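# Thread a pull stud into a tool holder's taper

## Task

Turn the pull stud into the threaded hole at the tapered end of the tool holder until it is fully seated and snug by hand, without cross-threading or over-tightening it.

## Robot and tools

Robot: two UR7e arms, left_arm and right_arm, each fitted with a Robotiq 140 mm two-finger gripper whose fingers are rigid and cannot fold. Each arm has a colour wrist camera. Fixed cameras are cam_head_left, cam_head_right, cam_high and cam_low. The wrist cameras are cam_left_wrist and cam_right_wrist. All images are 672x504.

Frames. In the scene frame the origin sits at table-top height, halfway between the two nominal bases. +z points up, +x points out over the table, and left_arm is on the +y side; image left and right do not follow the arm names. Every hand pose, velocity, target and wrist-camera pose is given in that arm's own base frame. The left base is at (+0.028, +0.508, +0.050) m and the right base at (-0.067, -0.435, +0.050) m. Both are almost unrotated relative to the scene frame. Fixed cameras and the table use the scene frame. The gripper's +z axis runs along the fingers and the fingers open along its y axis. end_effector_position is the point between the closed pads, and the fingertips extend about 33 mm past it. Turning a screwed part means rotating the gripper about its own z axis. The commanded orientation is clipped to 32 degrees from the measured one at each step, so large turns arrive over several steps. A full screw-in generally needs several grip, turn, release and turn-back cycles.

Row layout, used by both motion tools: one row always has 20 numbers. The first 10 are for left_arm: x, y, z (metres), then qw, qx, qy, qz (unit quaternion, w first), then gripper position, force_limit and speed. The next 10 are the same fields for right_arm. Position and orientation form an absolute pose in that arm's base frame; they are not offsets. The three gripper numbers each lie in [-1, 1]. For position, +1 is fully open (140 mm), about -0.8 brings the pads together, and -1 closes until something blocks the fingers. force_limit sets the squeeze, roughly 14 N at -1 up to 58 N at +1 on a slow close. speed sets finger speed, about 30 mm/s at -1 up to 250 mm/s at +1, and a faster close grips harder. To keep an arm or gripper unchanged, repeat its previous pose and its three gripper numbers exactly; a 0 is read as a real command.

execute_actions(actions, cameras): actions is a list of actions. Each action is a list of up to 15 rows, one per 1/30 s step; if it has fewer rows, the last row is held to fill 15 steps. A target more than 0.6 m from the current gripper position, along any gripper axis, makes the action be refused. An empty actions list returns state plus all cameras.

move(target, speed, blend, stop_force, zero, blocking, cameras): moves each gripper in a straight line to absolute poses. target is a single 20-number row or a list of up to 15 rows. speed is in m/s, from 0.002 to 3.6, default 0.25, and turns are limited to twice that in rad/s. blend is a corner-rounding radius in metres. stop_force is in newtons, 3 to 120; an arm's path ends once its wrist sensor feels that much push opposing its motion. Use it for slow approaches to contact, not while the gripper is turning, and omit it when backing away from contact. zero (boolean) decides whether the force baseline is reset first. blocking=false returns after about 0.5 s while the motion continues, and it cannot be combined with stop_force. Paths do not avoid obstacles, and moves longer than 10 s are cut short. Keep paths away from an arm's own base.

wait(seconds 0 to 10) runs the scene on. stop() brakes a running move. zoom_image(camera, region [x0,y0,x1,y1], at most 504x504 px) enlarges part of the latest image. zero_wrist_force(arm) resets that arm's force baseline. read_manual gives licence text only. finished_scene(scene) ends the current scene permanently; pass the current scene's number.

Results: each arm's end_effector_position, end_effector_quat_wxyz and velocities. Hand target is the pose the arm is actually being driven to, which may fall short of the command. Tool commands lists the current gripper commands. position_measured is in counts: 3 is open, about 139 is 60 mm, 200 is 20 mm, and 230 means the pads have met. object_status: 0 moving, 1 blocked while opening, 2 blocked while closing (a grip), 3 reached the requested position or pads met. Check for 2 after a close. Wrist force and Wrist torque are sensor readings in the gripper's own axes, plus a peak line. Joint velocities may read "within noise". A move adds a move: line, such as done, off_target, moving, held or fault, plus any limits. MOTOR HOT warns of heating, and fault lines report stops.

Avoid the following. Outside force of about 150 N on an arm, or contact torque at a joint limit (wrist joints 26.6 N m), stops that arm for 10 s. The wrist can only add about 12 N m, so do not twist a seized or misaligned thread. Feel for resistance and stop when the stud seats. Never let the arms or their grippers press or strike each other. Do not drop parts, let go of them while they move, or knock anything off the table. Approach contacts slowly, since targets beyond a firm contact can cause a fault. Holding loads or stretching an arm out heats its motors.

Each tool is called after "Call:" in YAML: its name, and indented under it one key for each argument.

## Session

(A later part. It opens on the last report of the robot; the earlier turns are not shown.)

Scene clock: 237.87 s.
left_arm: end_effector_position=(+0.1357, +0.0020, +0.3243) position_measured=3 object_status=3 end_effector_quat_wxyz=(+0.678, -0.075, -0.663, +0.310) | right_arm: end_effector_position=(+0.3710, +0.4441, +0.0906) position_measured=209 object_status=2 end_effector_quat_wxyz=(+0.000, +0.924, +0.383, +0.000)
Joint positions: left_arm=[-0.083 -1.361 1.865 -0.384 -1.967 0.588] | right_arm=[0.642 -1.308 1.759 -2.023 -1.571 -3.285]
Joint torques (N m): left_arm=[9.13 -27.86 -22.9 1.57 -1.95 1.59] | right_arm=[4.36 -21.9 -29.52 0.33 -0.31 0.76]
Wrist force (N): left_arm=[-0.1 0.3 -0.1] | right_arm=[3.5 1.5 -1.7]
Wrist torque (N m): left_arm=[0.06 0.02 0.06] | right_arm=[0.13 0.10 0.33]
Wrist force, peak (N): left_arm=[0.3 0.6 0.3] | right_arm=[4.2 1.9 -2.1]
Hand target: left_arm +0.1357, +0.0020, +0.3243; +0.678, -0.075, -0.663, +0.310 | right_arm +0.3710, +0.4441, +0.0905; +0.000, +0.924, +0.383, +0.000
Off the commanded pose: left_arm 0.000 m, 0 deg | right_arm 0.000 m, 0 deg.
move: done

Call:
move:
  target: [0.1357, 0.0020, 0.3243, 0.678, -0.075, -0.663, 0.310, 1, 1, 1, 0.37196, 0.44545, 0.0904, 0, -0.7934, 0.6088, 0, -1, 1, -1]
  speed: 0.5

Scene clock: 250.17 s.
left_arm: end_effector_position=(+0.1357, +0.0020, +0.3243) position_measured=3 object_status=3 end_effector_quat_wxyz=(+0.678, -0.075, -0.663, +0.310) | right_arm: end_effector_position=(+0.3720, +0.4455, +0.0904) position_measured=209 object_status=2 end_effector_quat_wxyz=(+0.000, +0.793, -0.609, +0.000)
Joint positions: left_arm=[-0.083 -1.361 1.865 -0.384 -1.967 0.588] | right_arm=[0.643 -1.304 1.755 -2.022 -1.571 -1.189]
Joint torques (N m): left_arm=[9.98 -27.05 -23.22 1.79 -2.14 1.56] | right_arm=[5.1 -20.45 -28.62 -2.05 1.01 0.62]
Wrist force (N): left_arm=[-0.1 0.0 0.2] | right_arm=[4.6 3.0 -7.7]
Wrist torque (N m): left_arm=[0.01 0.03 0.07] | right_arm=[0.21 0.07 0.38]
Wrist force, peak (N): left_arm=[0.0 0.6 -0.2] | right_arm=[4.9 2.9 -7.8]
Hand target: left_arm +0.1357, +0.0020, +0.3243; +0.678, -0.075, -0.663, +0.310 | right_arm +0.3720, +0.4455, +0.0904; +0.000, +0.793, -0.609, +0.000
Off the commanded pose: left_arm 0.000 m, 0 deg | right_arm 0.000 m, 0 deg.
move: done

Call:
move:
  target: [0.1357, 0.0020, 0.3243, 0.678, -0.075, -0.663, 0.310, 1, 1, 1, 0.3725, 0.44395, 0.0904, 0, 0.1305, 0.9914, 0, -1, 1, -1]
  speed: 0.5

Scene clock: 265.67 s.
left_arm: end_effector_position=(+0.1357, +0.0020, +0.3243) position_measured=3 object_status=3 end_effector_quat_wxyz=(+0.678, -0.075, -0.663, +0.310) | right_arm: end_effector_position=(+0.3725, +0.4439, +0.0905) position_measured=209 object_status=2 end_effector_quat_wxyz=(+0.000, +0.130, +0.991, +0.000)
Joint positions: left_arm=[-0.083 -1.361 1.865 -0.384 -1.967 0.588] | right_arm=[0.641 -1.306 1.757 -2.022 -1.571 0.902]
Joint torques (N m): left_arm=[9.53 -26.77 -23.04 2.01 -2.05 1.45] | right_arm=[7.24 -21.03 -31.71 -0.55 -1.13 0.78]
Wrist force (N): left_arm=[-0.4 0.2 0.1] | right_arm=[0.3 2.7 -3.9]
Wrist torque (N m): left_arm=[0.04 0.07 0.06] | right_arm=[0.13 0.13 0.35]
Wrist force, peak (N): left_arm=[0.6 0.4 -0.2] | right_arm=[4.1 2.2 -8.8]
Hand target: left_arm +0.1357, +0.0020, +0.3243; +0.678, -0.075, -0.663, +0.310 | right_arm +0.3725, +0.4440, +0.0904; +0.000, +0.131, +0.991, +0.000
Off the commanded pose: left_arm 0.000 m, 0 deg | right_arm 0.000 m, 0 deg.
move: done

Call:
move:
  target: [0.1357, 0.0020, 0.3243, 0.678, -0.075, -0.663, 0.310, 1, 1, 1, 0.3712, 0.4441, 0.0904, 0, 0.9239, 0.3827, 0, -1, 1, -1]
  speed: 0.5

Scene clock: 271.70 s.
left_arm: end_effector_position=(+0.1357, +0.0020, +0.3243) position_measured=3 object_status=3 end_effector_quat_wxyz=(+0.678, -0.075, -0.663, +0.310) | right_arm: end_effector_position=(+0.3712, +0.4441, +0.0904) position_measured=209 object_status=2 end_effector_quat_wxyz=(+0.000, +0.924, +0.383, +0.000)
Joint positions: left_arm=[-0.083 -1.361 1.865 -0.384 -1.967 0.588] | right_arm=[0.642 -1.307 1.759 -2.023 -1.571 2.998]
Joint torques (N m): left_arm=[9.33 -25.56 -22.64 2.11 -2.13 1.69] | right_arm=[4.27 -22.84 -31.96 -0.72 -0.16 0.85]
Wrist force (N): left_arm=[-0.1 0.2 -0.1] | right_arm=[1.5 1.3 1.3]
Wrist torque (N m): left_arm=[0.04 0.01 0.06] | right_arm=[0.16 0.09 0.32]
Wrist force, peak (N): left_arm=[-0.3 0.4 0.4] | right_arm=[0.6 3.3 -5.8]
Hand target: left_arm +0.1357, +0.0020, +0.3243; +0.678, -0.075, -0.663, +0.310 | right_arm +0.3712, +0.4441, +0.0904; +0.000, +0.924, +0.383, +0.000
Off the commanded pose: left_arm 0.000 m, 0 deg | right_arm 0.000 m, 0 deg.
move: done

Call:
move:
  target: [0.1357, 0.0020, 0.3243, 0.678, -0.075, -0.663, 0.310, 1, 1, 1, 0.3713, 0.44485, 0.09015, 0, 0.9914, -0.1305, 0, -1, 1, -1]
  speed: 0.4

Scene clock: 282.40 s.
left_arm: end_effector_position=(+0.1357, +0.0020, +0.3243) position_measured=3 object_status=3 end_effector_quat_wxyz=(+0.678, -0.075, -0.663, +0.310) | right_arm: end_effector_position=(+0.3713, +0.4449, +0.0901) position_measured=209 object_status=2 end_effector_quat_wxyz=(+0.000, +0.991, -0.130, +0.000)
Joint positions: left_arm=[-0.083 -1.361 1.865 -0.384 -1.967 0.588] | right_arm=[0.643 -1.306 1.758 -2.023 -1.571 4.046]
Joint torques (N m): left_arm=[8.96 -23.39 -22.76 2.31 -2.06 1.7] | right_arm=[6.66 -28.73 -34.17 -1.1 -0.27 0.6]
Wrist force (N): left_arm=[-0.1 0.3 0.0] | right_arm=[1.2 0.3 6.9]
Wrist torque (N m): left_arm=[0.05 0.02 0.07] | right_arm=[0.39 0.14 0.30]
Wrist force, peak (N): left_arm=[-0.4 0.5 -0.3] | right_arm=[1.2 0.3 6.9]
Hand target: left_arm +0.1357, +0.0020, +0.3243; +0.678, -0.075, -0.663, +0.310 | right_arm +0.3713, +0.4449, +0.0901; +0.000, +0.991, -0.131, +0.000
Off the commanded pose: left_arm 0.000 m, 0 deg | right_arm 0.000 m, 0 deg.
move: done

Call:
move:
  target:
    - [0.1357, 0.0020, 0.3243, 0.678, -0.075, -0.663, 0.310, 1, 1, 1, 0.3720, 0.44515, 0.0897, 0, 0.7934, -0.6088, 0, -1, 1, -1]
    - [0.1357, 0.0020, 0.3243, 0.678, -0.075, -0.663, 0.310, 1, 1, 1, 0.3726, 0.4447, 0.08933, 0, 0.3827, -0.9239, 0, -1, 1, -1]
  speed: 0.5
  blend: 0.01
  cameras: ["cam_low", "cam_right_wrist"]

Call:
zoom_image:
  camera: "cam_low"
  region: [460, 210, 540, 290]

Scene clock: 296.20 s.
left_arm: end_effector_position=(+0.1357, +0.0020, +0.3243) position_measured=3 object_status=3 end_effector_quat_wxyz=(+0.678, -0.075, -0.663, +0.310) | right_arm: end_effector_position=(+0.3726, +0.4447, +0.0893) position_measured=209 object_status=2 end_effector_quat_wxyz=(+0.000, -0.383, +0.924, +0.000)
Joint positions: left_arm=[-0.083 -1.361 1.865 -0.384 -1.967 0.588] | right_arm=[0.642 -1.303 1.757 -2.025 -1.571 6.139]
Joint torques (N m): left_arm=[9.04 -23.2 -22.04 2.64 -1.92 1.47] | right_arm=[5.55 -24.45 -35.84 -2.27 -1.72 0.71]
Wrist force (N): left_arm=[-0.2 0.3 0.4] | right_arm=[0.1 4.4 2.2]
Wrist torque (N m): left_arm=[0.07 0.03 0.06] | right_arm=[0.06 0.06 0.34]
Wrist force, peak (N): left_arm=[0.1 0.6 0.3] | right_arm=[1.0 -1.0 14.4]
Hand target: left_arm +0.1357, +0.0020, +0.3243; +0.678, -0.075, -0.663, +0.310 | right_arm +0.3726, +0.4447, +0.0893; +0.000, -0.383, +0.924, +0.000
Off the commanded pose: left_arm 0.000 m, 0 deg | right_arm 0.000 m, 0 deg.
move: done
Images, in order (width x height): cam_low 672x504, cam_right_wrist 672x504.

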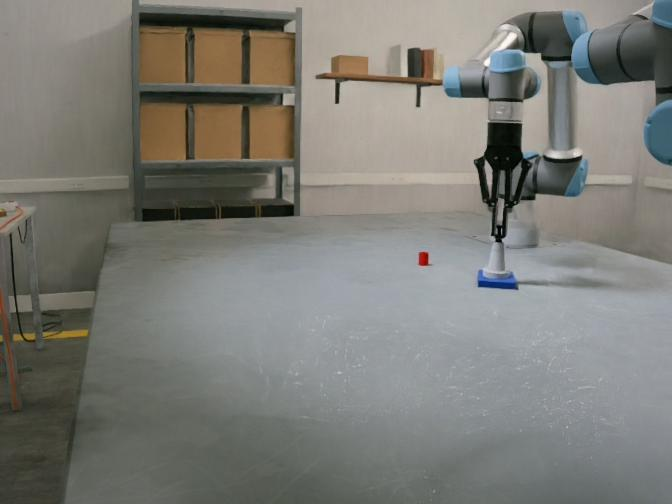

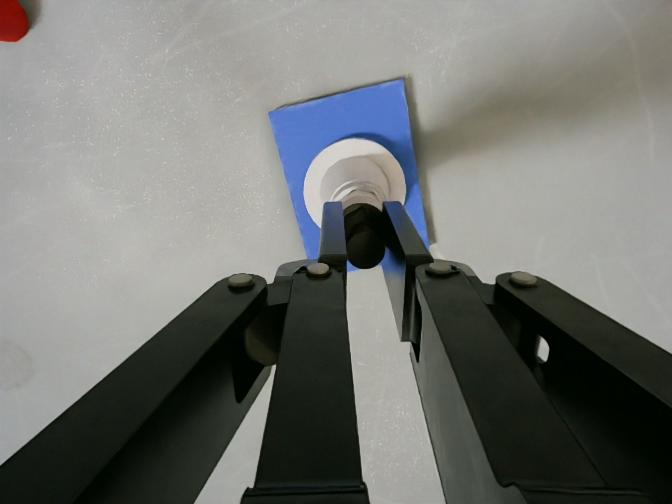

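Scaled by 6.300 from the camera's 672x504 image, which has a finer 960x720 frame.

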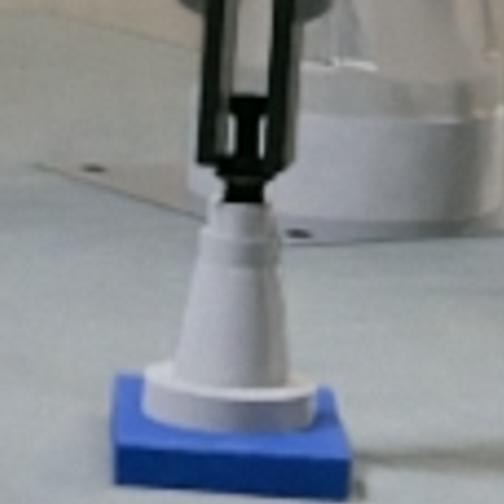

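Call:
move:
  target:
    - [0.1357, 0.0020, 0.3243, 0.678, -0.075, -0.663, 0.310, 1, 1, 1, 0.3726, 0.4447, 0.08933, 0, 0.3827, -0.9239, 0, -0.36, 1, 0]
    - [0.1357, 0.0020, 0.3243, 0.678, -0.075, -0.663, 0.310, 1, 1, 1, 0.3719, 0.4444, 0.0898, 0, 0.9763, -0.2164, 0, -0.36, 1, 0]
    - [0.1357, 0.0020, 0.3243, 0.678, -0.075, -0.663, 0.310, 1, 1, 1, 0.3719, 0.4444, 0.0898, 0, 0.7373, 0.6756, 0, -0.36, 1, 0]
    - [0.1357, 0.0020, 0.3243, 0.678, -0.075, -0.663, 0.310, 1, 1, 1, 0.3719, 0.4444, 0.0898, 0, -0.1305, 0.9914, 0, -0.36, 1, 0]
    - [0.1357, 0.0020, 0.3243, 0.678, -0.075, -0.663, 0.310, 1, 1, 1, 0.3719, 0.4444, 0.0898, 0, -0.8870, 0.4617, 0, -0.36, 1, 0]
    - [0.1357, 0.0020, 0.3243, 0.678, -0.075, -0.663, 0.310, 1, 1, 1, 0.3719, 0.4444, 0.0898, 0, -0.8870, -0.4617, 0, -0.36, 1, 0]
    - [0.1357, 0.0020, 0.3243, 0.678, -0.075, -0.663, 0.310, 1, 1, 1, 0.3718, 0.4441, 0.0898, 0, -0.1305, -0.9914, 0, -0.36, 1, 0]
  speed: [0.05, 1.35, 1.35, 1.35, 1.35, 1.35, 1.35]
  blend: [0, 0.02, 0.02, 0.02, 0.02, 0.02, 0]
  cameras: ["cam_right_wrist", "cam_low"]

Call:
zoom_image:
  camera: "cam_right_wrist"
  region: [280, 150, 440, 310]

Call:
zoom_image:
  camera: "cam_low"
  region: [460, 210, 540, 290]

Scene clock: 323.80 s.
left_arm: end_effector_position=(+0.1357, +0.0020, +0.3243) position_measured=3 object_status=3 end_effector_quat_wxyz=(+0.678, -0.075, -0.663, +0.310) | right_arm: end_effector_position=(+0.3718, +0.4441, +0.0898) position_measured=174 object_status=3 end_effector_quat_wxyz=(+0.000, +0.131, +0.991, +0.000)
Joint positions: left_arm=[-0.083 -1.361 1.865 -0.384 -1.967 0.588] | right_arm=[0.642 -1.306 1.759 -2.024 -1.571 -5.38]
Joint torques (N m): left_arm=[9.11 -21.39 -21.87 3 -2.07 1.63] | right_arm=[-5.62 -46.57 -16.93 -1.49 0.42 -0.75]
Wrist force (N): left_arm=[0.2 0.2 0.1] | right_arm=[-1.6 0.8 -1.1]
Wrist torque (N m): left_arm=[0.04 -0.04 0.06] | right_arm=[0.25 0.10 0.22]
Wrist force, peak (N): left_arm=[0.0 0.6 -0.3] | right_arm=[-0.5 4.2 3.5]
Hand target: left_arm +0.1357, +0.0020, +0.3243; +0.678, -0.075, -0.663, +0.310 | right_arm +0.3718, +0.4441, +0.0898; +0.000, +0.131, +0.991, +0.000
Off the commanded pose: left_arm 0.000 m, 0 deg | right_arm 0.000 m, 0 deg.
move: done
Images, in order (width x height): cam_low 672x504, cam_right_wrist 672x504.

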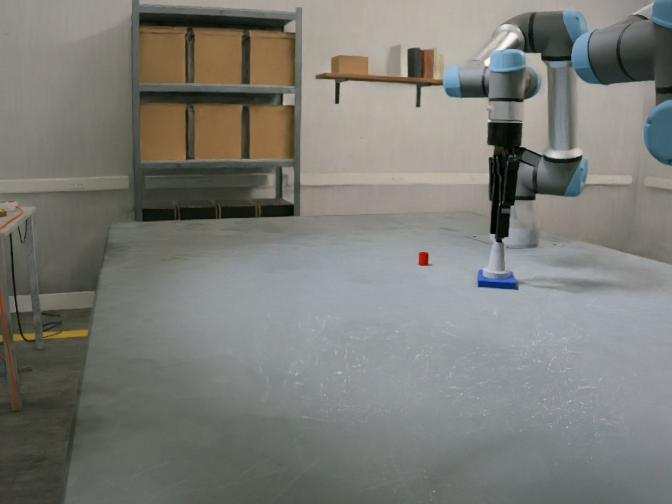

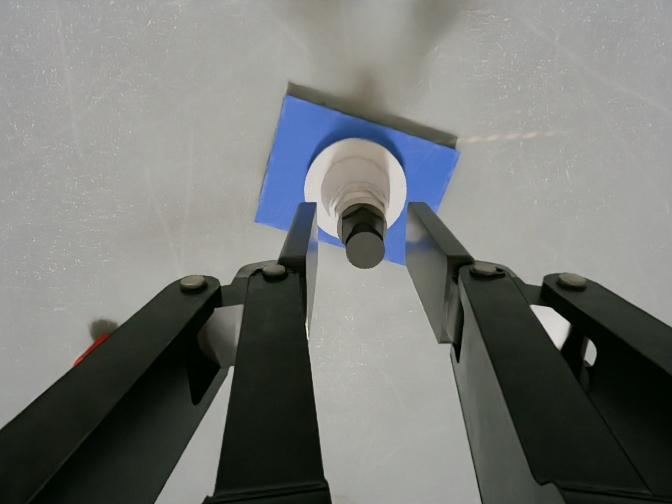

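Scaled by 3.150 from the camera's 672x504 image, which has a finer 960x720 frame.

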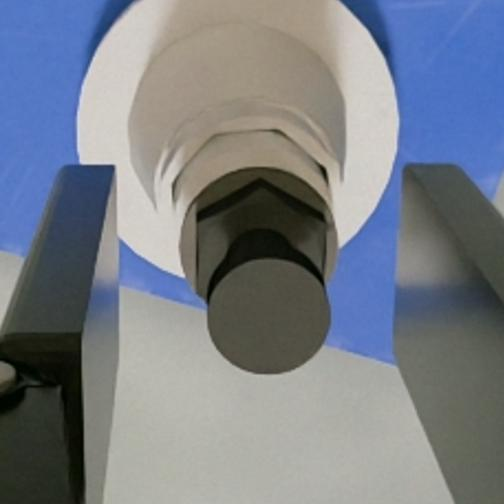

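Scaled by 6.300 from the camera's 672x504 image, which has a finer 960x720 frame.

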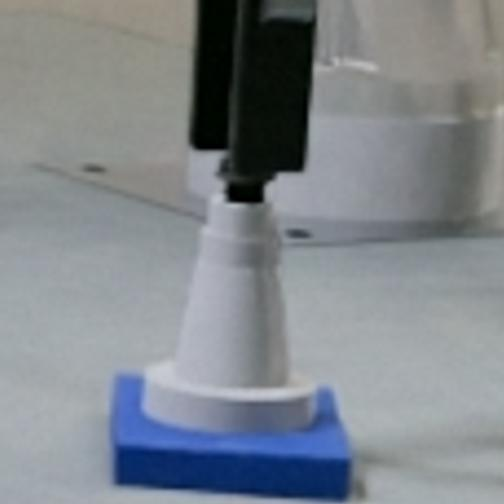

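Call:
move:
  target:
    - [0.1357, 0.0020, 0.3243, 0.678, -0.075, -0.663, 0.310, 1, 1, 1, 0.3718, 0.4441, 0.0898, 0, -0.1305, -0.9914, 0, -1, 1, -1]
    - [0.1357, 0.0020, 0.3243, 0.678, -0.075, -0.663, 0.310, 1, 1, 1, 0.3717, 0.44456, 0.0891, 0, -0.8870, -0.4617, 0, -1, 1, -1]
    - [0.1357, 0.0020, 0.3243, 0.678, -0.075, -0.663, 0.310, 1, 1, 1, 0.3721, 0.44456, 0.0884, 0, -0.8870, 0.4617, 0, -1, 1, -1]
    - [0.1357, 0.0020, 0.3243, 0.678, -0.075, -0.663, 0.310, 1, 1, 1, 0.3720, 0.4441, 0.0877, 0, -0.1305, 0.9914, 0, -1, 1, -1]
  speed: 0.9
  blend: [0, 0.01, 0.01, 0]

Scene clock: 346.53 s.
left_arm: end_effector_position=(+0.1357, +0.0020, +0.3243) position_measured=3 object_status=3 end_effector_quat_wxyz=(+0.678, -0.075, -0.663, +0.310) | right_arm: end_effector_position=(+0.3720, +0.4441, +0.0877) position_measured=209 object_status=2 end_effector_quat_wxyz=(+0.000, -0.131, +0.991, +0.000)
Joint positions: left_arm=[-0.083 -1.361 1.865 -0.384 -1.967 0.588] | right_arm=[0.641 -1.303 1.762 -2.029 -1.571 0.379]
Joint torques (N m): left_arm=[9.87 -21.63 -21.71 3.24 -1.96 1.55] | right_arm=[6.08 -19.35 -30.18 -0.4 -0.88 0.74]
Wrist force (N): left_arm=[0.1 0.2 0.0] | right_arm=[-1.9 3.4 -5.9]
Wrist torque (N m): left_arm=[0.04 -0.02 0.06] | right_arm=[0.11 0.09 0.33]
Wrist force, peak (N): left_arm=[-0.4 0.4 0.1] | right_arm=[-1.9 3.4 -5.9]
Hand target: left_arm +0.1357, +0.0020, +0.3243; +0.678, -0.075, -0.663, +0.310 | right_arm +0.3720, +0.4441, +0.0877; +0.000, -0.131, +0.991, +0.000
Off the commanded pose: left_arm 0.000 m, 0 deg | right_arm 0.000 m, 0 deg.
move: done

Call:
move:
  target:
    - [0.1357, 0.0020, 0.3243, 0.678, -0.075, -0.663, 0.310, 1, 1, 1, 0.3716, 0.4444, 0.08703, 0, 0.7373, 0.6756, 0, -1, 1, -1]
    - [0.1357, 0.0020, 0.3243, 0.678, -0.075, -0.663, 0.310, 1, 1, 1, 0.3720, 0.44465, 0.08635, 0, 0.9763, -0.2164, 0, -1, 1, -1]
    - [0.1357, 0.0020, 0.3243, 0.678, -0.075, -0.663, 0.310, 1, 1, 1, 0.3721, 0.4442, 0.08567, 0, 0.3827, -0.9239, 0, -1, 1, -1]
  speed: 0.9
  blend: 0.01
  cameras: ["cam_low", "cam_head_left"]

Call:
zoom_image:
  camera: "cam_low"
  region: [460, 210, 540, 290]

Call:
zoom_image:
  camera: "cam_head_left"
  region: [310, 190, 390, 270]

Scene clock: 357.50 s.
left_arm: end_effector_position=(+0.1357, +0.0020, +0.3243) position_measured=3 object_status=3 end_effector_quat_wxyz=(+0.678, -0.075, -0.663, +0.310) | right_arm: end_effector_position=(+0.3721, +0.4442, +0.0857) position_measured=209 object_status=2 end_effector_quat_wxyz=(+0.000, -0.383, +0.924, +0.000)
Joint positions: left_arm=[-0.083 -1.361 1.865 -0.384 -1.967 0.588] | right_arm=[0.641 -1.301 1.764 -2.034 -1.571 6.139]
Joint torques (N m): left_arm=[9.02 -21.83 -22.01 3.37 -2.22 1.62] | right_arm=[6.35 -22.5 -31.09 -0.55 -1.1 0.55]
Wrist force (N): left_arm=[0.0 0.2 0.0] | right_arm=[-3.4 3.2 -2.4]
Wrist torque (N m): left_arm=[0.06 -0.01 0.06] | right_arm=[0.33 0.04 0.37]
Wrist force, peak (N): left_arm=[-0.2 0.6 0.0] | right_arm=[-2.0 3.7 -6.4]
Hand target: left_arm +0.1357, +0.0020, +0.3243; +0.678, -0.075, -0.663, +0.310 | right_arm +0.3721, +0.4442, +0.0857; +0.000, -0.383, +0.924, +0.000
Off the commanded pose: left_arm 0.000 m, 0 deg | right_arm 0.000 m, 0 deg.
move: done
Images, in order (width x height): cam_head_left 672x504, cam_low 672x504.

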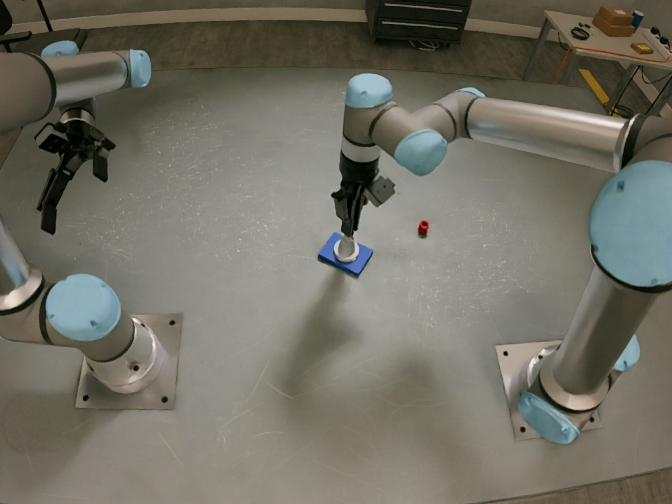

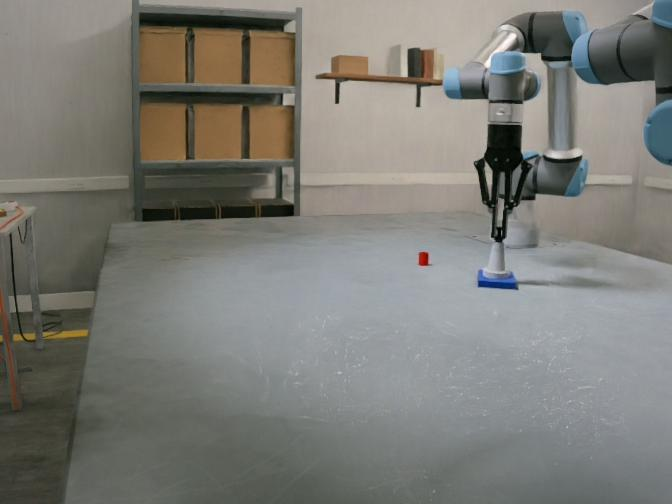

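Scaled by 6.300 from the camera's 672x504 image, which has a finer 960x720 frame.

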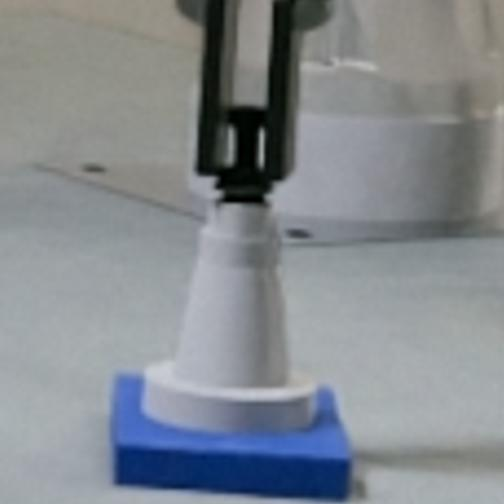

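Scaled by 6.300 from the camera's 672x504 image, which has a finer 960x720 frame.

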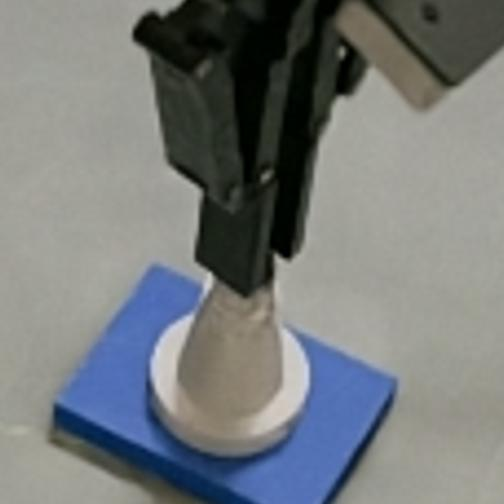

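Call:
move:
  target:
    - [0.1357, 0.0020, 0.3243, 0.678, -0.075, -0.663, 0.310, 1, 1, 1, 0.3721, 0.4442, 0.08567, 0, 0.3827, -0.9239, 0, -0.36, 1, 0]
    - [0.1357, 0.0020, 0.3243, 0.678, -0.075, -0.663, 0.310, 1, 1, 1, 0.3719, 0.4444, 0.0857, 0, 0.9763, -0.2164, 0, -0.36, 1, 0]
    - [0.1357, 0.0020, 0.3243, 0.678, -0.075, -0.663, 0.310, 1, 1, 1, 0.3719, 0.4444, 0.0857, 0, 0.7373, 0.6756, 0, -0.36, 1, 0]
    - [0.1357, 0.0020, 0.3243, 0.678, -0.075, -0.663, 0.310, 1, 1, 1, 0.3719, 0.4444, 0.0857, 0, -0.1305, 0.9914, 0, -0.36, 1, 0]
    - [0.1357, 0.0020, 0.3243, 0.678, -0.075, -0.663, 0.310, 1, 1, 1, 0.3719, 0.4444, 0.0857, 0, -0.8870, 0.4617, 0, -0.36, 1, 0]
    - [0.1357, 0.0020, 0.3243, 0.678, -0.075, -0.663, 0.310, 1, 1, 1, 0.3719, 0.4444, 0.0857, 0, -0.8870, -0.4617, 0, -0.36, 1, 0]
    - [0.1357, 0.0020, 0.3243, 0.678, -0.075, -0.663, 0.310, 1, 1, 1, 0.3718, 0.4441, 0.0857, 0, -0.1305, -0.9914, 0, -0.36, 1, 0]
    - [0.1357, 0.0020, 0.3243, 0.678, -0.075, -0.663, 0.310, 1, 1, 1, 0.3718, 0.4441, 0.0857, 0, -0.1305, -0.9914, 0, -1, 1, -1]
  speed: [0.05, 1.4, 1.4, 1.4, 1.4, 1.4, 1.4, 0.1]
  blend: [0, 0.02, 0.02, 0.02, 0.02, 0.02, 0, 0]
  cameras: ["cam_right_wrist"]

Call:
zoom_image:
  camera: "cam_right_wrist"
  region: [300, 130, 420, 270]

Scene clock: 388.70 s.
left_arm: end_effector_position=(+0.1357, +0.0020, +0.3243) position_measured=3 object_status=3 end_effector_quat_wxyz=(+0.678, -0.075, -0.663, +0.310) | right_arm: end_effector_position=(+0.3718, +0.4441, +0.0857) position_measured=209 object_status=0 end_effector_quat_wxyz=(+0.000, +0.131, +0.991, +0.000)
Joint positions: left_arm=[-0.083 -1.361 1.865 -0.384 -1.967 0.588] | right_arm=[0.642 -1.301 1.765 -2.034 -1.571 -5.38]
Joint torques (N m): left_arm=[9.42 -21.2 -22.11 3.94 -1.94 1.64] | right_arm=[6.54 -43.39 -20.49 -2.16 -2.44 -1.46]
Wrist force (N): left_arm=[0.1 0.2 -0.1] | right_arm=[-0.8 4.4 -7.5]
Wrist torque (N m): left_arm=[0.04 -0.02 0.06] | right_arm=[0.08 0.07 0.22]
Wrist force, peak (N): left_arm=[0.1 0.6 -0.1] | right_arm=[-0.9 4.5 -7.6]
Hand target: left_arm +0.1357, +0.0020, +0.3243; +0.678, -0.075, -0.663, +0.310 | right_arm +0.3718, +0.4441, +0.0857; +0.000, +0.131, +0.991, +0.000
Off the commanded pose: left_arm 0.000 m, 0 deg | right_arm 0.000 m, 0 deg.
move: done
Images, in order (width x height): cam_right_wrist 672x504.

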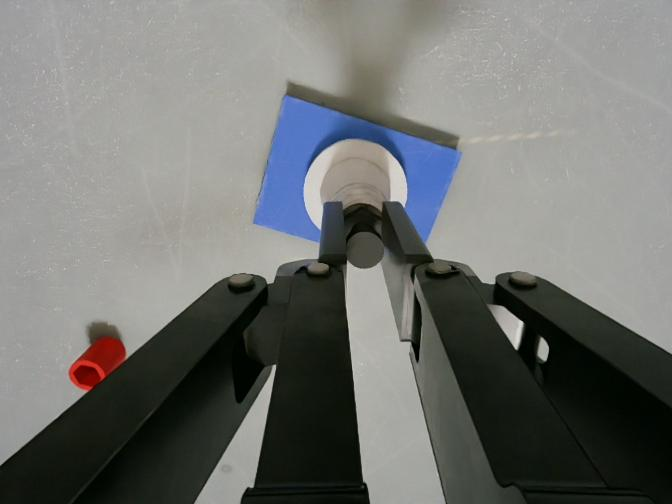

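Scaled by 3.600 from the camera's 672x504 image, which has a finer 960x720 frame.

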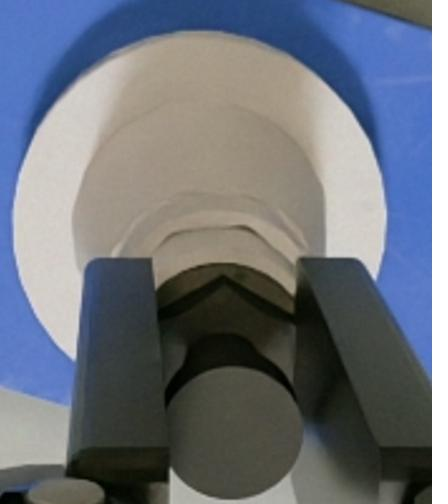

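Call:
move:
  target:
    - [0.1357,0.0020,0.3243,0.678,-0.075,-0.663,0.310,1,1,1,0.3717,0.44456,0.0850,0,-0.8870,-0.4617,0,-1,1,-1]
    - [0.1357,0.0020,0.3243,0.678,-0.075,-0.663,0.310,1,1,1,0.3721,0.44456,0.0843,0,-0.8870,0.4617,0,-1,1,-1]
    - [0.1357,0.0020,0.3243,0.678,-0.075,-0.663,0.310,1,1,1,0.3720,0.4441,0.0836,0,-0.1305,0.9914,0,-1,1,-1]
    - [0.1357,0.0020,0.3243,0.678,-0.075,-0.663,0.310,1,1,1,0.3716,0.4444,0.0829,0,0.7373,0.6756,0,-1,1,-1]
  speed: 0.9
  blend: [0.01,0.01,0.01,0]
  cameras: ["cam_low","cam_right_wrist"]

Call:
zoom_image:
  camera: "cam_low"
  region: [460, 210, 540, 290]

Scene clock: 417.43 s.
left_arm: end_effector_position=(+0.1357, +0.0020, +0.3243) position_measured=3 object_status=3 end_effector_quat_wxyz=(+0.678, -0.075, -0.663, +0.310) | right_arm: end_effector_position=(+0.3716, +0.4444, +0.0829) position_measured=209 object_status=2 end_effector_quat_wxyz=(+0.000, +0.737, +0.676, +0.000)
Joint positions: left_arm=[-0.083 -1.361 1.865 -0.384 -1.967 0.588] | right_arm=[0.642 -1.298 1.769 -2.041 -1.571 2.3]
Joint torques (N m): left_arm=[8.34 -21.58 -21.39 4.15 -2 1.57] | right_arm=[3.88 -21.9 -29.6 0.02 -0.58 0.6]
Wrist force (N): left_arm=[0.0 0.3 0.1] | right_arm=[0.7 3.3 -4.9]
Wrist torque (N m): left_arm=[0.06 0.00 0.06] | right_arm=[0.24 0.04 0.37]
Wrist force, peak (N): left_arm=[0.0 0.6 0.1] | right_arm=[-0.8 4.6 -7.7]
Hand target: left_arm +0.1357, +0.0020, +0.3243; +0.678, -0.075, -0.663, +0.310 | right_arm +0.3716, +0.4444, +0.0829; +0.000, +0.737, +0.676, +0.000
Off the commanded pose: left_arm 0.000 m, 0 deg | right_arm 0.000 m, 0 deg.
move: done
Images, in order (width x height): cam_low 672x504, cam_right_wrist 672x504.

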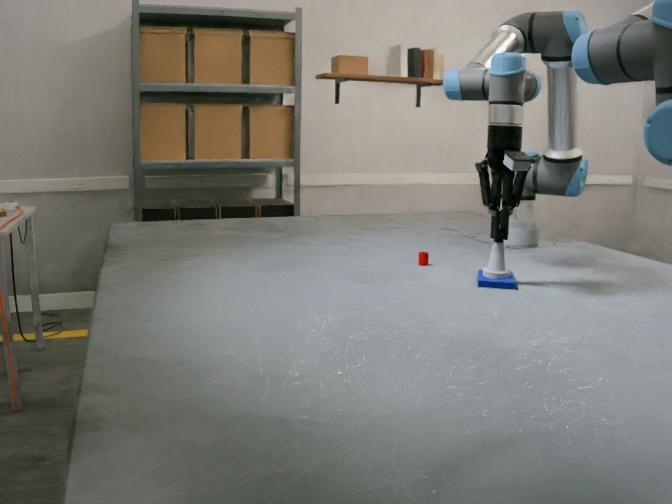

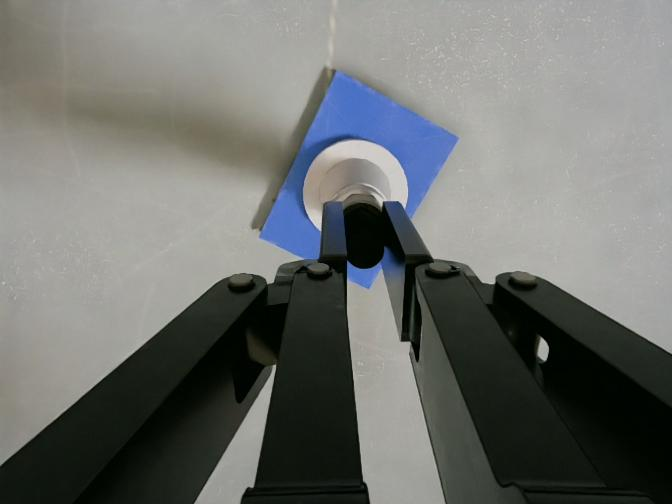

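Scaled by 6.300 from the camera's 672x504 image, which has a finer 960x720 frame.

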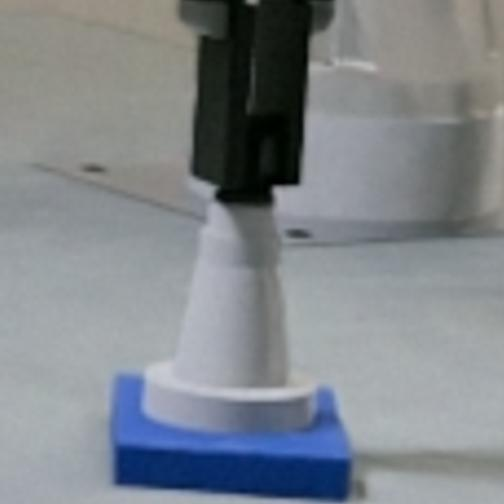

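Call:
move:
  target: [0.1357,0.0020,0.3243,0.678,-0.075,-0.663,0.310,1,1,1,0.3717,0.4446,0.08265,0,0.9239,0.3827,0,-1,1,-1]
  speed: 0.4

Call:
move:
  target: [0.1357,0.0020,0.3243,0.678,-0.075,-0.663,0.310,1,1,1,0.37178,0.44465,0.08252,0,0.9763,0.2164,0,-1,1,-1]
  speed: 0.2
  cameras: ["cam_low"]

Call:
zoom_image:
  camera: "cam_low"
  region: [475, 225, 520, 270]

Scene clock: 438.10 s.
left_arm: end_effector_position=(+0.1357, +0.0020, +0.3243) position_measured=3 object_status=3 end_effector_quat_wxyz=(+0.678, -0.075, -0.663, +0.310) | right_arm: end_effector_position=(+0.3717, +0.4446, +0.0826) position_measured=209 object_status=2 end_effector_quat_wxyz=(+0.000, +0.924, +0.383, +0.000)
Joint positions: left_arm=[-0.083 -1.361 1.865 -0.384 -1.967 0.588] | right_arm=[0.642 -1.297 1.768 -2.042 -1.571 2.998]
Joint torques (N m): left_arm=[8.82 -21.03 -21.44 4.34 -2.09 1.55] | right_arm=[7.04 -22.27 -30.73 -0.65 -0.05 0.72]
Wrist force (N): left_arm=[-0.1 -0.1 -0.2] | right_arm=[-0.6 2.2 -3.5]
Wrist torque (N m): left_arm=[-0.03 0.01 0.06] | right_arm=[0.23 0.11 0.33]
Wrist force, peak (N): left_arm=[-0.4 0.4 0.4] | right_arm=[0.7 3.6 -5.4]
Hand target: left_arm +0.1357, +0.0020, +0.3243; +0.678, -0.075, -0.663, +0.310 | right_arm +0.3717, +0.4446, +0.0826; +0.000, +0.924, +0.383, +0.000
Off the commanded pose: left_arm 0.000 m, 0 deg | right_arm 0.000 m, 0 deg.
move: done

Scene clock: 439.43 s.
left_arm: end_effector_position=(+0.1357, +0.0020, +0.3243) position_measured=3 object_status=3 end_effector_quat_wxyz=(+0.678, -0.075, -0.663, +0.310) | right_arm: end_effector_position=(+0.3718, +0.4446, +0.0825) position_measured=209 object_status=2 end_effector_quat_wxyz=(+0.000, +0.976, +0.216, +0.000)
Joint positions: left_arm=[-0.083 -1.361 1.865 -0.384 -1.967 0.588] | right_arm=[0.642 -1.297 1.768 -2.042 -1.571 3.348]
Joint torques (N m): left_arm=[8.35 -21.31 -21.14 4.5 -2.12 1.46] | right_arm=[8.9 -21.82 -30.86 -3.34 -1.85 0.31]
Wrist force (N): left_arm=[-0.1 0.4 0.0] | right_arm=[-0.3 1.6 -3.2]
Wrist torque (N m): left_arm=[0.09 0.02 0.06] | right_arm=[0.27 0.07 0.34]
Wrist force, peak (N): left_arm=[-0.2 0.2 0.5] | right_arm=[0.2 2.8 -4.7]
Hand target: left_arm +0.1357, +0.0020, +0.3243; +0.678, -0.075, -0.663, +0.310 | right_arm +0.3718, +0.4447, +0.0825; +0.000, +0.976, +0.216, +0.000
Off the commanded pose: left_arm 0.000 m, 0 deg | right_arm 0.000 m, 0 deg.
move: done
Images, in order (width x height): cam_low 672x504.

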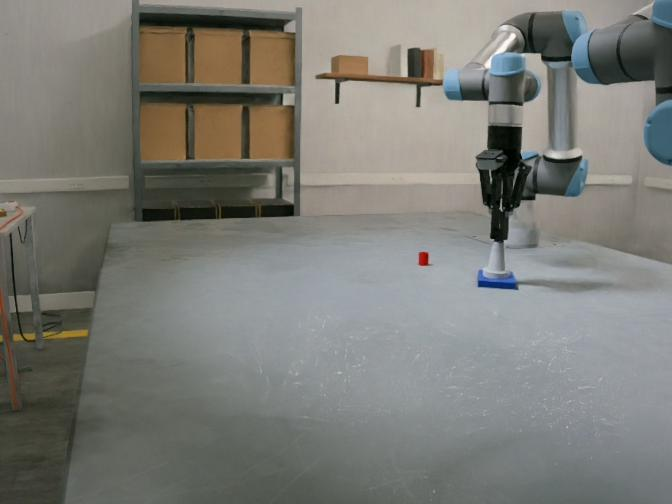

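Scaled by 11.200 from the camera's 672x504 image, which has a finer 960x720 frame.

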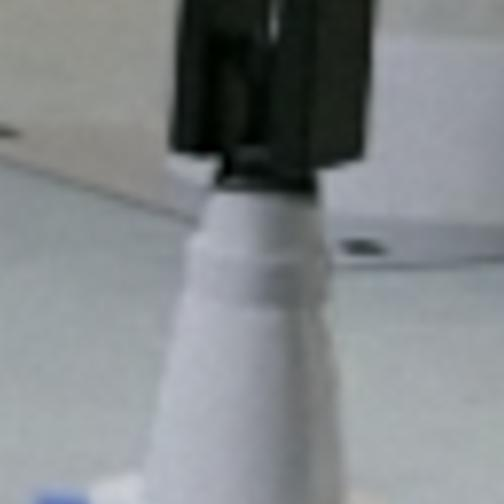

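Call:
move:
  target: [0.1357,0.0020,0.3243,0.678,-0.075,-0.663,0.310,1,1,1,0.37188,0.44468,0.0824,0,0.9990,0.0436,0,-1,1,-1]
  speed: 0.2

Scene clock: 444.87 s.
left_arm: end_effector_position=(+0.1357, +0.0020, +0.3243) position_measured=3 object_status=3 end_effector_quat_wxyz=(+0.678, -0.075, -0.663, +0.310) | right_arm: end_effector_position=(+0.3719, +0.4446, +0.0824) position_measured=209 object_status=2 end_effector_quat_wxyz=(+0.000, +0.999, +0.044, +0.000)
Joint positions: left_arm=[-0.083 -1.361 1.865 -0.384 -1.967 0.588] | right_arm=[0.642 -1.297 1.768 -2.042 -1.571 3.696]
Joint torques (N m): left_arm=[8.95 -21.94 -21.24 4.62 -1.92 1.61] | right_arm=[8 -21.31 -31.46 -3.57 -1.94 0.19]
Wrist force (N): left_arm=[0.1 0.4 -0.1] | right_arm=[-1.8 2.4 -3.5]
Wrist torque (N m): left_arm=[0.07 -0.03 0.06] | right_arm=[0.32 0.09 0.33]
Wrist force, peak (N): left_arm=[-0.4 0.4 -0.1] | right_arm=[-0.7 3.5 -5.1]
Hand target: left_arm +0.1357, +0.0020, +0.3243; +0.678, -0.075, -0.663, +0.310 | right_arm +0.3719, +0.4447, +0.0824; +0.000, +0.999, +0.044, +0.000
Off the commanded pose: left_arm 0.000 m, 0 deg | right_arm 0.000 m, 0 deg.
move: done

Call:
move:
  target: [0.1357,0.0020,0.3243,0.678,-0.075,-0.663,0.310,1,1,1,0.37197,0.44467,0.08227,0,0.9914,-0.1305,0,-1,1,-1]
  speed: 0.2

Scene clock: 449.07 s.
left_arm: end_effector_position=(+0.1357, +0.0020, +0.3243) position_measured=3 object_status=3 end_effector_quat_wxyz=(+0.678, -0.075, -0.663, +0.310) | right_arm: end_effector_position=(+0.3720, +0.4446, +0.0823) position_measured=209 object_status=2 end_effector_quat_wxyz=(+0.000, +0.991, -0.130, +0.000)
Joint positions: left_arm=[-0.083 -1.361 1.865 -0.384 -1.967 0.588] | right_arm=[0.642 -1.296 1.768 -2.042 -1.571 4.045]
Joint torques (N m): left_arm=[9.17 -22.05 -21.1 4.7 -2.14 1.51] | right_arm=[7.47 -21.2 -20.65 -4.07 -1.91 0.31]
Wrist force (N): left_arm=[0.0 0.2 -0.1] | right_arm=[-2.7 3.3 -4.1]
Wrist torque (N m): left_arm=[0.03 0.00 0.06] | right_arm=[0.38 0.11 0.31]
Wrist force, peak (N): left_arm=[-0.2 0.6 0.4] | right_arm=[-2.5 3.3 -4.6]
Hand target: left_arm +0.1357, +0.0020, +0.3243; +0.678, -0.075, -0.663, +0.310 | right_arm +0.3720, +0.4447, +0.0823; +0.000, +0.991, -0.131, +0.000
Off the commanded pose: left_arm 0.000 m, 0 deg | right_arm 0.000 m, 0 deg.
move: done

Call:
move:
  target: [0.1357,0.0020,0.3243,0.678,-0.075,-0.663,0.310,1,1,1,0.37206,0.44463,0.08214,0,0.9537,-0.3007,0,-1,1,-1]
  speed: 0.2

Scene clock: 454.27 s.
left_arm: end_effector_position=(+0.1357, +0.0020, +0.3243) position_measured=3 object_status=3 end_effector_quat_wxyz=(+0.678, -0.075, -0.663, +0.310) | right_arm: end_effector_position=(+0.3721, +0.4446, +0.0821) position_measured=209 object_status=2 end_effector_quat_wxyz=(+0.000, +0.954, -0.301, +0.000)
Joint positions: left_arm=[-0.083 -1.361 1.865 -0.384 -1.967 0.588] | right_arm=[0.642 -1.296 1.768 -2.043 -1.571 4.394]
Joint torques (N m): left_arm=[8.57 -21.43 -21 4.79 -2.19 1.55] | right_arm=[6.35 -20.45 -23.53 -4.34 -2.25 0.22]
Wrist force (N): left_arm=[-0.3 0.1 0.1] | right_arm=[-3.1 3.9 -5.9]
Wrist torque (N m): left_arm=[0.02 0.07 0.06] | right_arm=[0.35 0.07 0.32]
Wrist force, peak (N): left_arm=[-0.3 0.6 0.1] | right_arm=[-3.1 3.9 -5.9]
Hand target: left_arm +0.1357, +0.0020, +0.3243; +0.678, -0.075, -0.663, +0.310 | right_arm +0.3721, +0.4446, +0.0821; +0.000, +0.954, -0.301, +0.000
Off the commanded pose: left_arm 0.000 m, 0 deg | right_arm 0.000 m, 0 deg.
move: done

Call:
move:
  target: [0.1357,0.0020,0.3243,0.678,-0.075,-0.663,0.310,1,1,1,0.37213,0.44456,0.08205,0,0.8870,-0.4617,0,-1,1,-1]
  speed: 0.2

Scene clock: 461.20 s.
left_arm: end_effector_position=(+0.1357, +0.0020, +0.3243) position_measured=3 object_status=3 end_effector_quat_wxyz=(+0.678, -0.075, -0.663, +0.310) | right_arm: end_effector_position=(+0.3721, +0.4445, +0.0820) position_measured=209 object_status=2 end_effector_quat_wxyz=(+0.000, +0.887, -0.462, +0.000)
Joint positions: left_arm=[-0.083 -1.361 1.865 -0.384 -1.967 0.588] | right_arm=[0.642 -1.296 1.768 -2.043 -1.571 4.743]
Joint torques (N m): left_arm=[8.48 -21.93 -21.12 4.78 -2.05 1.61] | right_arm=[6.79 -21.29 -23.27 -3.9 -2.39 0.27]
Wrist force (N): left_arm=[-0.1 0.1 -0.1] | right_arm=[-3.3 3.1 -4.1]
Wrist torque (N m): left_arm=[0.01 0.01 0.06] | right_arm=[0.39 0.10 0.35]
Wrist force, peak (N): left_arm=[0.3 0.6 0.0] | right_arm=[-3.3 3.9 -5.9]
Hand target: left_arm +0.1357, +0.0020, +0.3243; +0.678, -0.075, -0.663, +0.310 | right_arm +0.3721, +0.4446, +0.0820; +0.000, +0.887, -0.462, +0.000
Off the commanded pose: left_arm 0.000 m, 0 deg | right_arm 0.000 m, 0 deg.
move: done

Call:
move:
  target: [0.1357,0.0020,0.3243,0.678,-0.075,-0.663,0.310,1,1,1,0.37217,0.44447,0.08192,0,0.7934,-0.6088,0,-1,1,-1]
  speed: 0.2
  cameras: ["cam_low"]

Call:
zoom_image:
  camera: "cam_low"
  region: [475, 225, 520, 270]

Scene clock: 467.40 s.
left_arm: end_effector_position=(+0.1357, +0.0020, +0.3243) position_measured=3 object_status=3 end_effector_quat_wxyz=(+0.678, -0.075, -0.663, +0.310) | right_arm: end_effector_position=(+0.3722, +0.4444, +0.0819) position_measured=209 object_status=2 end_effector_quat_wxyz=(+0.000, +0.793, -0.609, +0.000)
Joint positions: left_arm=[-0.083 -1.361 1.865 -0.384 -1.967 0.588] | right_arm=[0.642 -1.296 1.769 -2.043 -1.571 5.092]
Joint torques (N m): left_arm=[9 -21.72 -20.54 4.77 -1.96 1.5] | right_arm=[6.9 -20.95 -21.99 -3.98 -2.68 0.22]
Wrist force (N): left_arm=[-0.3 0.0 0.2] | right_arm=[-3.2 3.1 -4.6]
Wrist torque (N m): left_arm=[0.00 0.05 0.06] | right_arm=[0.33 0.03 0.37]
Wrist force, peak (N): left_arm=[-0.7 -0.2 0.2] | right_arm=[-3.5 3.3 -4.7]
Hand target: left_arm +0.1357, +0.0020, +0.3243; +0.678, -0.075, -0.663, +0.310 | right_arm +0.3722, +0.4445, +0.0819; +0.000, +0.793, -0.609, +0.000
Off the commanded pose: left_arm 0.000 m, 0 deg | right_arm 0.000 m, 0 deg.
move: done
Images, in order (width x height): cam_low 672x504.

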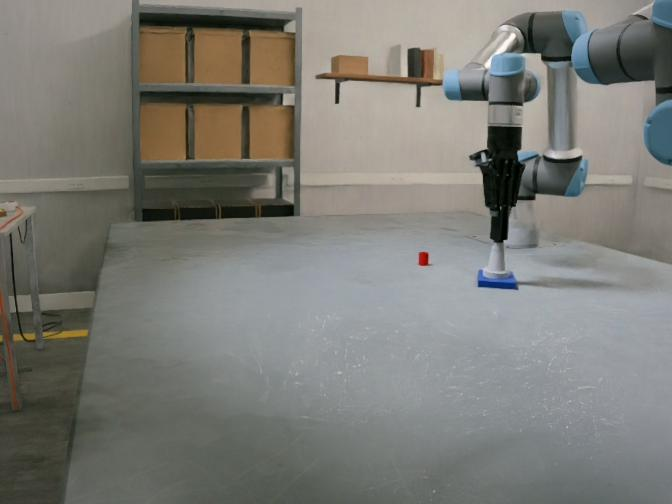

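Scaled by 11.200 from the camera's 672x504 image, which has a finer 960x720 frame.

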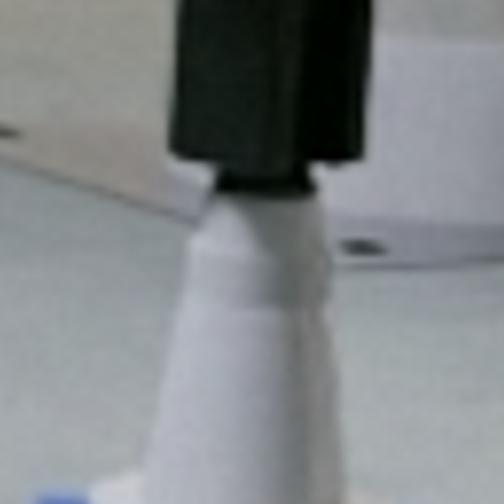

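Call:
move:
  target: [0.1357,0.0020,0.3243,0.678,-0.075,-0.663,0.310,1,1,1,0.37218,0.44438,0.08179,0,0.6756,-0.7373,0,-1,1,-1]
  speed: 0.2

Scene clock: 474.10 s.
left_arm: end_effector_position=(+0.1357, +0.0020, +0.3243) position_measured=3 object_status=3 end_effector_quat_wxyz=(+0.678, -0.075, -0.663, +0.310) | right_arm: end_effector_position=(+0.3722, +0.4443, +0.0818) position_measured=209 object_status=2 end_effector_quat_wxyz=(+0.000, -0.676, +0.737, +0.000)
Joint positions: left_arm=[-0.083 -1.361 1.865 -0.384 -1.967 0.588] | right_arm=[0.641 -1.296 1.769 -2.044 -1.571 5.441]
Joint torques (N m): left_arm=[8.64 -21.9 -19.95 4.84 -1.93 1.58] | right_arm=[5.63 -31.47 -18.39 -3.46 -3.2 0.32]
Wrist force (N): left_arm=[0.2 0.2 -0.2] | right_arm=[-3.8 5.1 -9.3]
Wrist torque (N m): left_arm=[0.04 -0.04 0.06] | right_arm=[0.26 0.06 0.30]
Wrist force, peak (N): left_arm=[-0.2 0.5 0.2] | right_arm=[-3.8 5.1 -9.3]
Hand target: left_arm +0.1357, +0.0020, +0.3243; +0.678, -0.075, -0.663, +0.310 | right_arm +0.3722, +0.4444, +0.0818; +0.000, -0.676, +0.737, +0.000
Off the commanded pose: left_arm 0.000 m, 0 deg | right_arm 0.000 m, 0 deg.
move: done

Call:
move:
  target: [0.1357,0.0020,0.3243,0.678,-0.075,-0.663,0.310,1,1,1,0.37215,0.44428,0.08171,0,0.5373,-0.8434,0,-1,1,-1]
  speed: 0.2

Scene clock: 480.30 s.
left_arm: end_effector_position=(+0.1357, +0.0020, +0.3243) position_measured=3 object_status=3 end_effector_quat_wxyz=(+0.678, -0.075, -0.663, +0.310) | right_arm: end_effector_position=(+0.3721, +0.4442, +0.0817) position_measured=209 object_status=2 end_effector_quat_wxyz=(+0.000, -0.537, +0.843, +0.000)
Joint positions: left_arm=[-0.083 -1.361 1.865 -0.384 -1.967 0.588] | right_arm=[0.641 -1.296 1.77 -2.044 -1.571 5.79]
Joint torques (N m): left_arm=[9.15 -21.6 -20.74 4.9 -2.02 1.63] | right_arm=[4.48 -40.77 -28.58 -5.57 -3.69 0.74]
Wrist force (N): left_arm=[0.0 0.0 0.0] | right_arm=[1.2 8.0 -6.5]
Wrist torque (N m): left_arm=[0.01 0.00 0.06] | right_arm=[0.08 0.02 -0.23]
Wrist force, peak (N): left_arm=[-0.3 0.5 0.1] | right_arm=[-1.8 6.8 -10.8]
Hand target: left_arm +0.1357, +0.0020, +0.3243; +0.678, -0.075, -0.663, +0.310 | right_arm +0.3721, +0.4443, +0.0817; +0.000, -0.537, +0.843, +0.000
Off the commanded pose: left_arm 0.000 m, 0 deg | right_arm 0.000 m, 0 deg.
move: done

Call:
move:
  target: [0.1357,0.0020,0.3243,0.678,-0.075,-0.663,0.310,1,1,1,0.37213,0.44425,0.08170,0,0.4772,-0.8788,0,-1,1,-1]
  speed: 0.1

Scene clock: 488.13 s.
left_arm: end_effector_position=(+0.1357, +0.0020, +0.3243) position_measured=3 object_status=3 end_effector_quat_wxyz=(+0.678, -0.075, -0.663, +0.310) | right_arm: end_effector_position=(+0.3721, +0.4443, +0.0817) position_measured=209 object_status=2 end_effector_quat_wxyz=(+0.000, -0.477, +0.879, +0.000) end_effector_velocity=(+0.000, +0.000, +0.000) end_effector_angular_velocity=(+0.000, +0.000, +0.004)
Joint positions: left_arm=[-0.083 -1.361 1.865 -0.384 -1.967 0.588] | right_arm=[0.641 -1.296 1.77 -2.044 -1.571 5.93]
Joint velocities: left_arm=[within noise] | right_arm=[0 0 0 0 0 -0.005]
Joint torques (N m): left_arm=[8.11 -21.66 -20.29 4.77 -2.19 1.48] | right_arm=[-10.63 -39.17 -16.64 -4.98 -2.06 -0.55]
Wrist force (N): left_arm=[-0.1 0.1 0.2] | right_arm=[1.9 6.0 -4.1]
Wrist torque (N m): left_arm=[0.03 0.01 0.06] | right_arm=[0.15 -0.02 -0.27]
Wrist force, peak (N): left_arm=[0.0 0.7 0.1] | right_arm=[1.2 8.0 -6.6]
Hand target: left_arm +0.1357, +0.0020, +0.3243; +0.678, -0.075, -0.663, +0.310 | right_arm +0.3721, +0.4443, +0.0817; +0.000, -0.477, +0.879, +0.000
Off the commanded pose: left_arm 0.000 m, 0 deg | right_arm 0.000 m, 0 deg.
move: done

Call:
move:
  target: [0.1357,0.0020,0.3243,0.678,-0.075,-0.663,0.310,1,1,1,0.3721,0.4442,0.08163,0,0.3827,-0.9239,0,-1,1,-1]
  speed: 0.1
  cameras: ["cam_low","cam_right_wrist"]

Call:
zoom_image:
  camera: "cam_low"
  region: [475, 225, 520, 270]

Call:
zoom_image:
  camera: "cam_right_wrist"
  region: [310, 180, 430, 280]

Scene clock: 506.53 s.
left_arm: end_effector_position=(+0.1357, +0.0020, +0.3243) position_measured=3 object_status=3 end_effector_quat_wxyz=(+0.678, -0.075, -0.663, +0.310) | right_arm: end_effector_position=(+0.3721, +0.4442, +0.0816) position_measured=209 object_status=2 end_effector_quat_wxyz=(+0.000, -0.383, +0.924, +0.000)
Joint positions: left_arm=[-0.083 -1.361 1.865 -0.384 -1.967 0.588] | right_arm=[0.641 -1.296 1.77 -2.044 -1.571 6.139]
Joint torques (N m): left_arm=[8.63 -21.27 -20.38 4.8 -2.11 1.56] | right_arm=[-8.19 -44.31 -18.66 -5.48 -2.49 -0.76]
Wrist force (N): left_arm=[0.0 0.2 -0.3] | right_arm=[3.6 7.2 -5.4]
Wrist torque (N m): left_arm=[0.04 -0.01 0.06] | right_arm=[0.11 0.00 -0.21]
Wrist force, peak (N): left_arm=[0.5 0.4 -0.1] | right_arm=[3.9 7.1 -5.4]
Hand target: left_arm +0.1357, +0.0020, +0.3243; +0.678, -0.075, -0.663, +0.310 | right_arm +0.3721, +0.4442, +0.0816; +0.000, -0.383, +0.924, +0.000
Off the commanded pose: left_arm 0.000 m, 0 deg | right_arm 0.000 m, 0 deg.
move: done
Images, in order (width x height): cam_low 672x504, cam_right_wrist 672x504.

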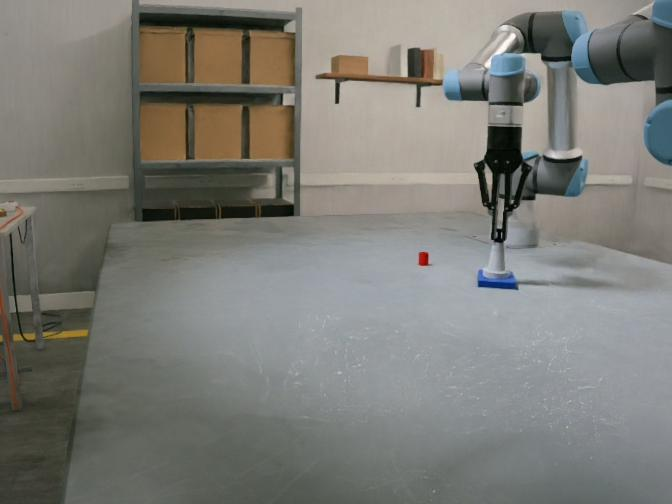

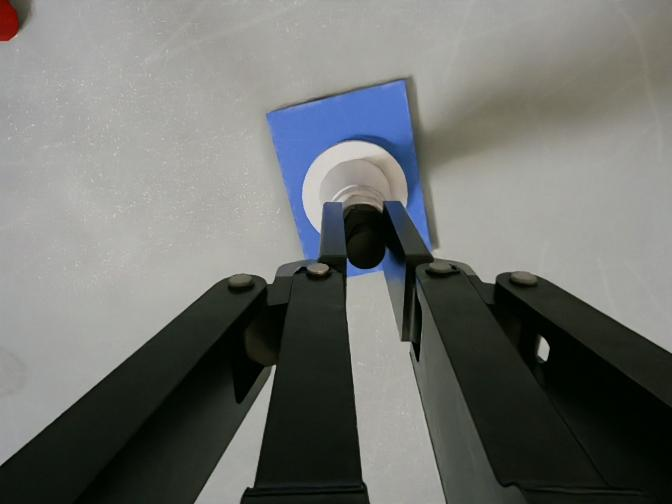

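Scaled by 11.200 from the camera's 672x504 image, which has a finer 960x720 frame.

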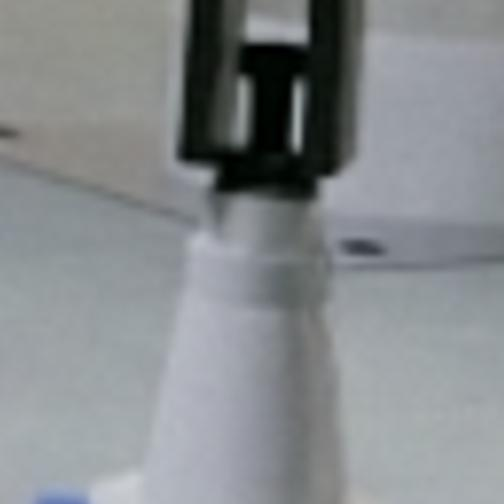

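Scaled by 4.200 from the camera's 672x504 image, which has a finer 960x720 frame.

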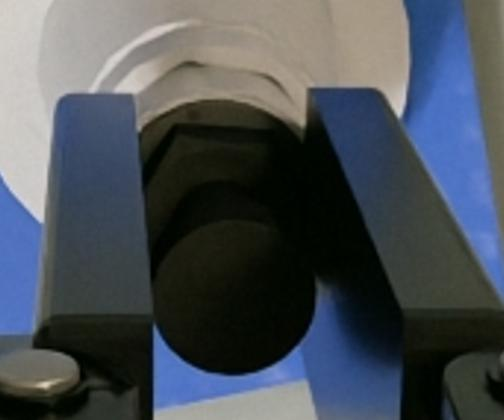

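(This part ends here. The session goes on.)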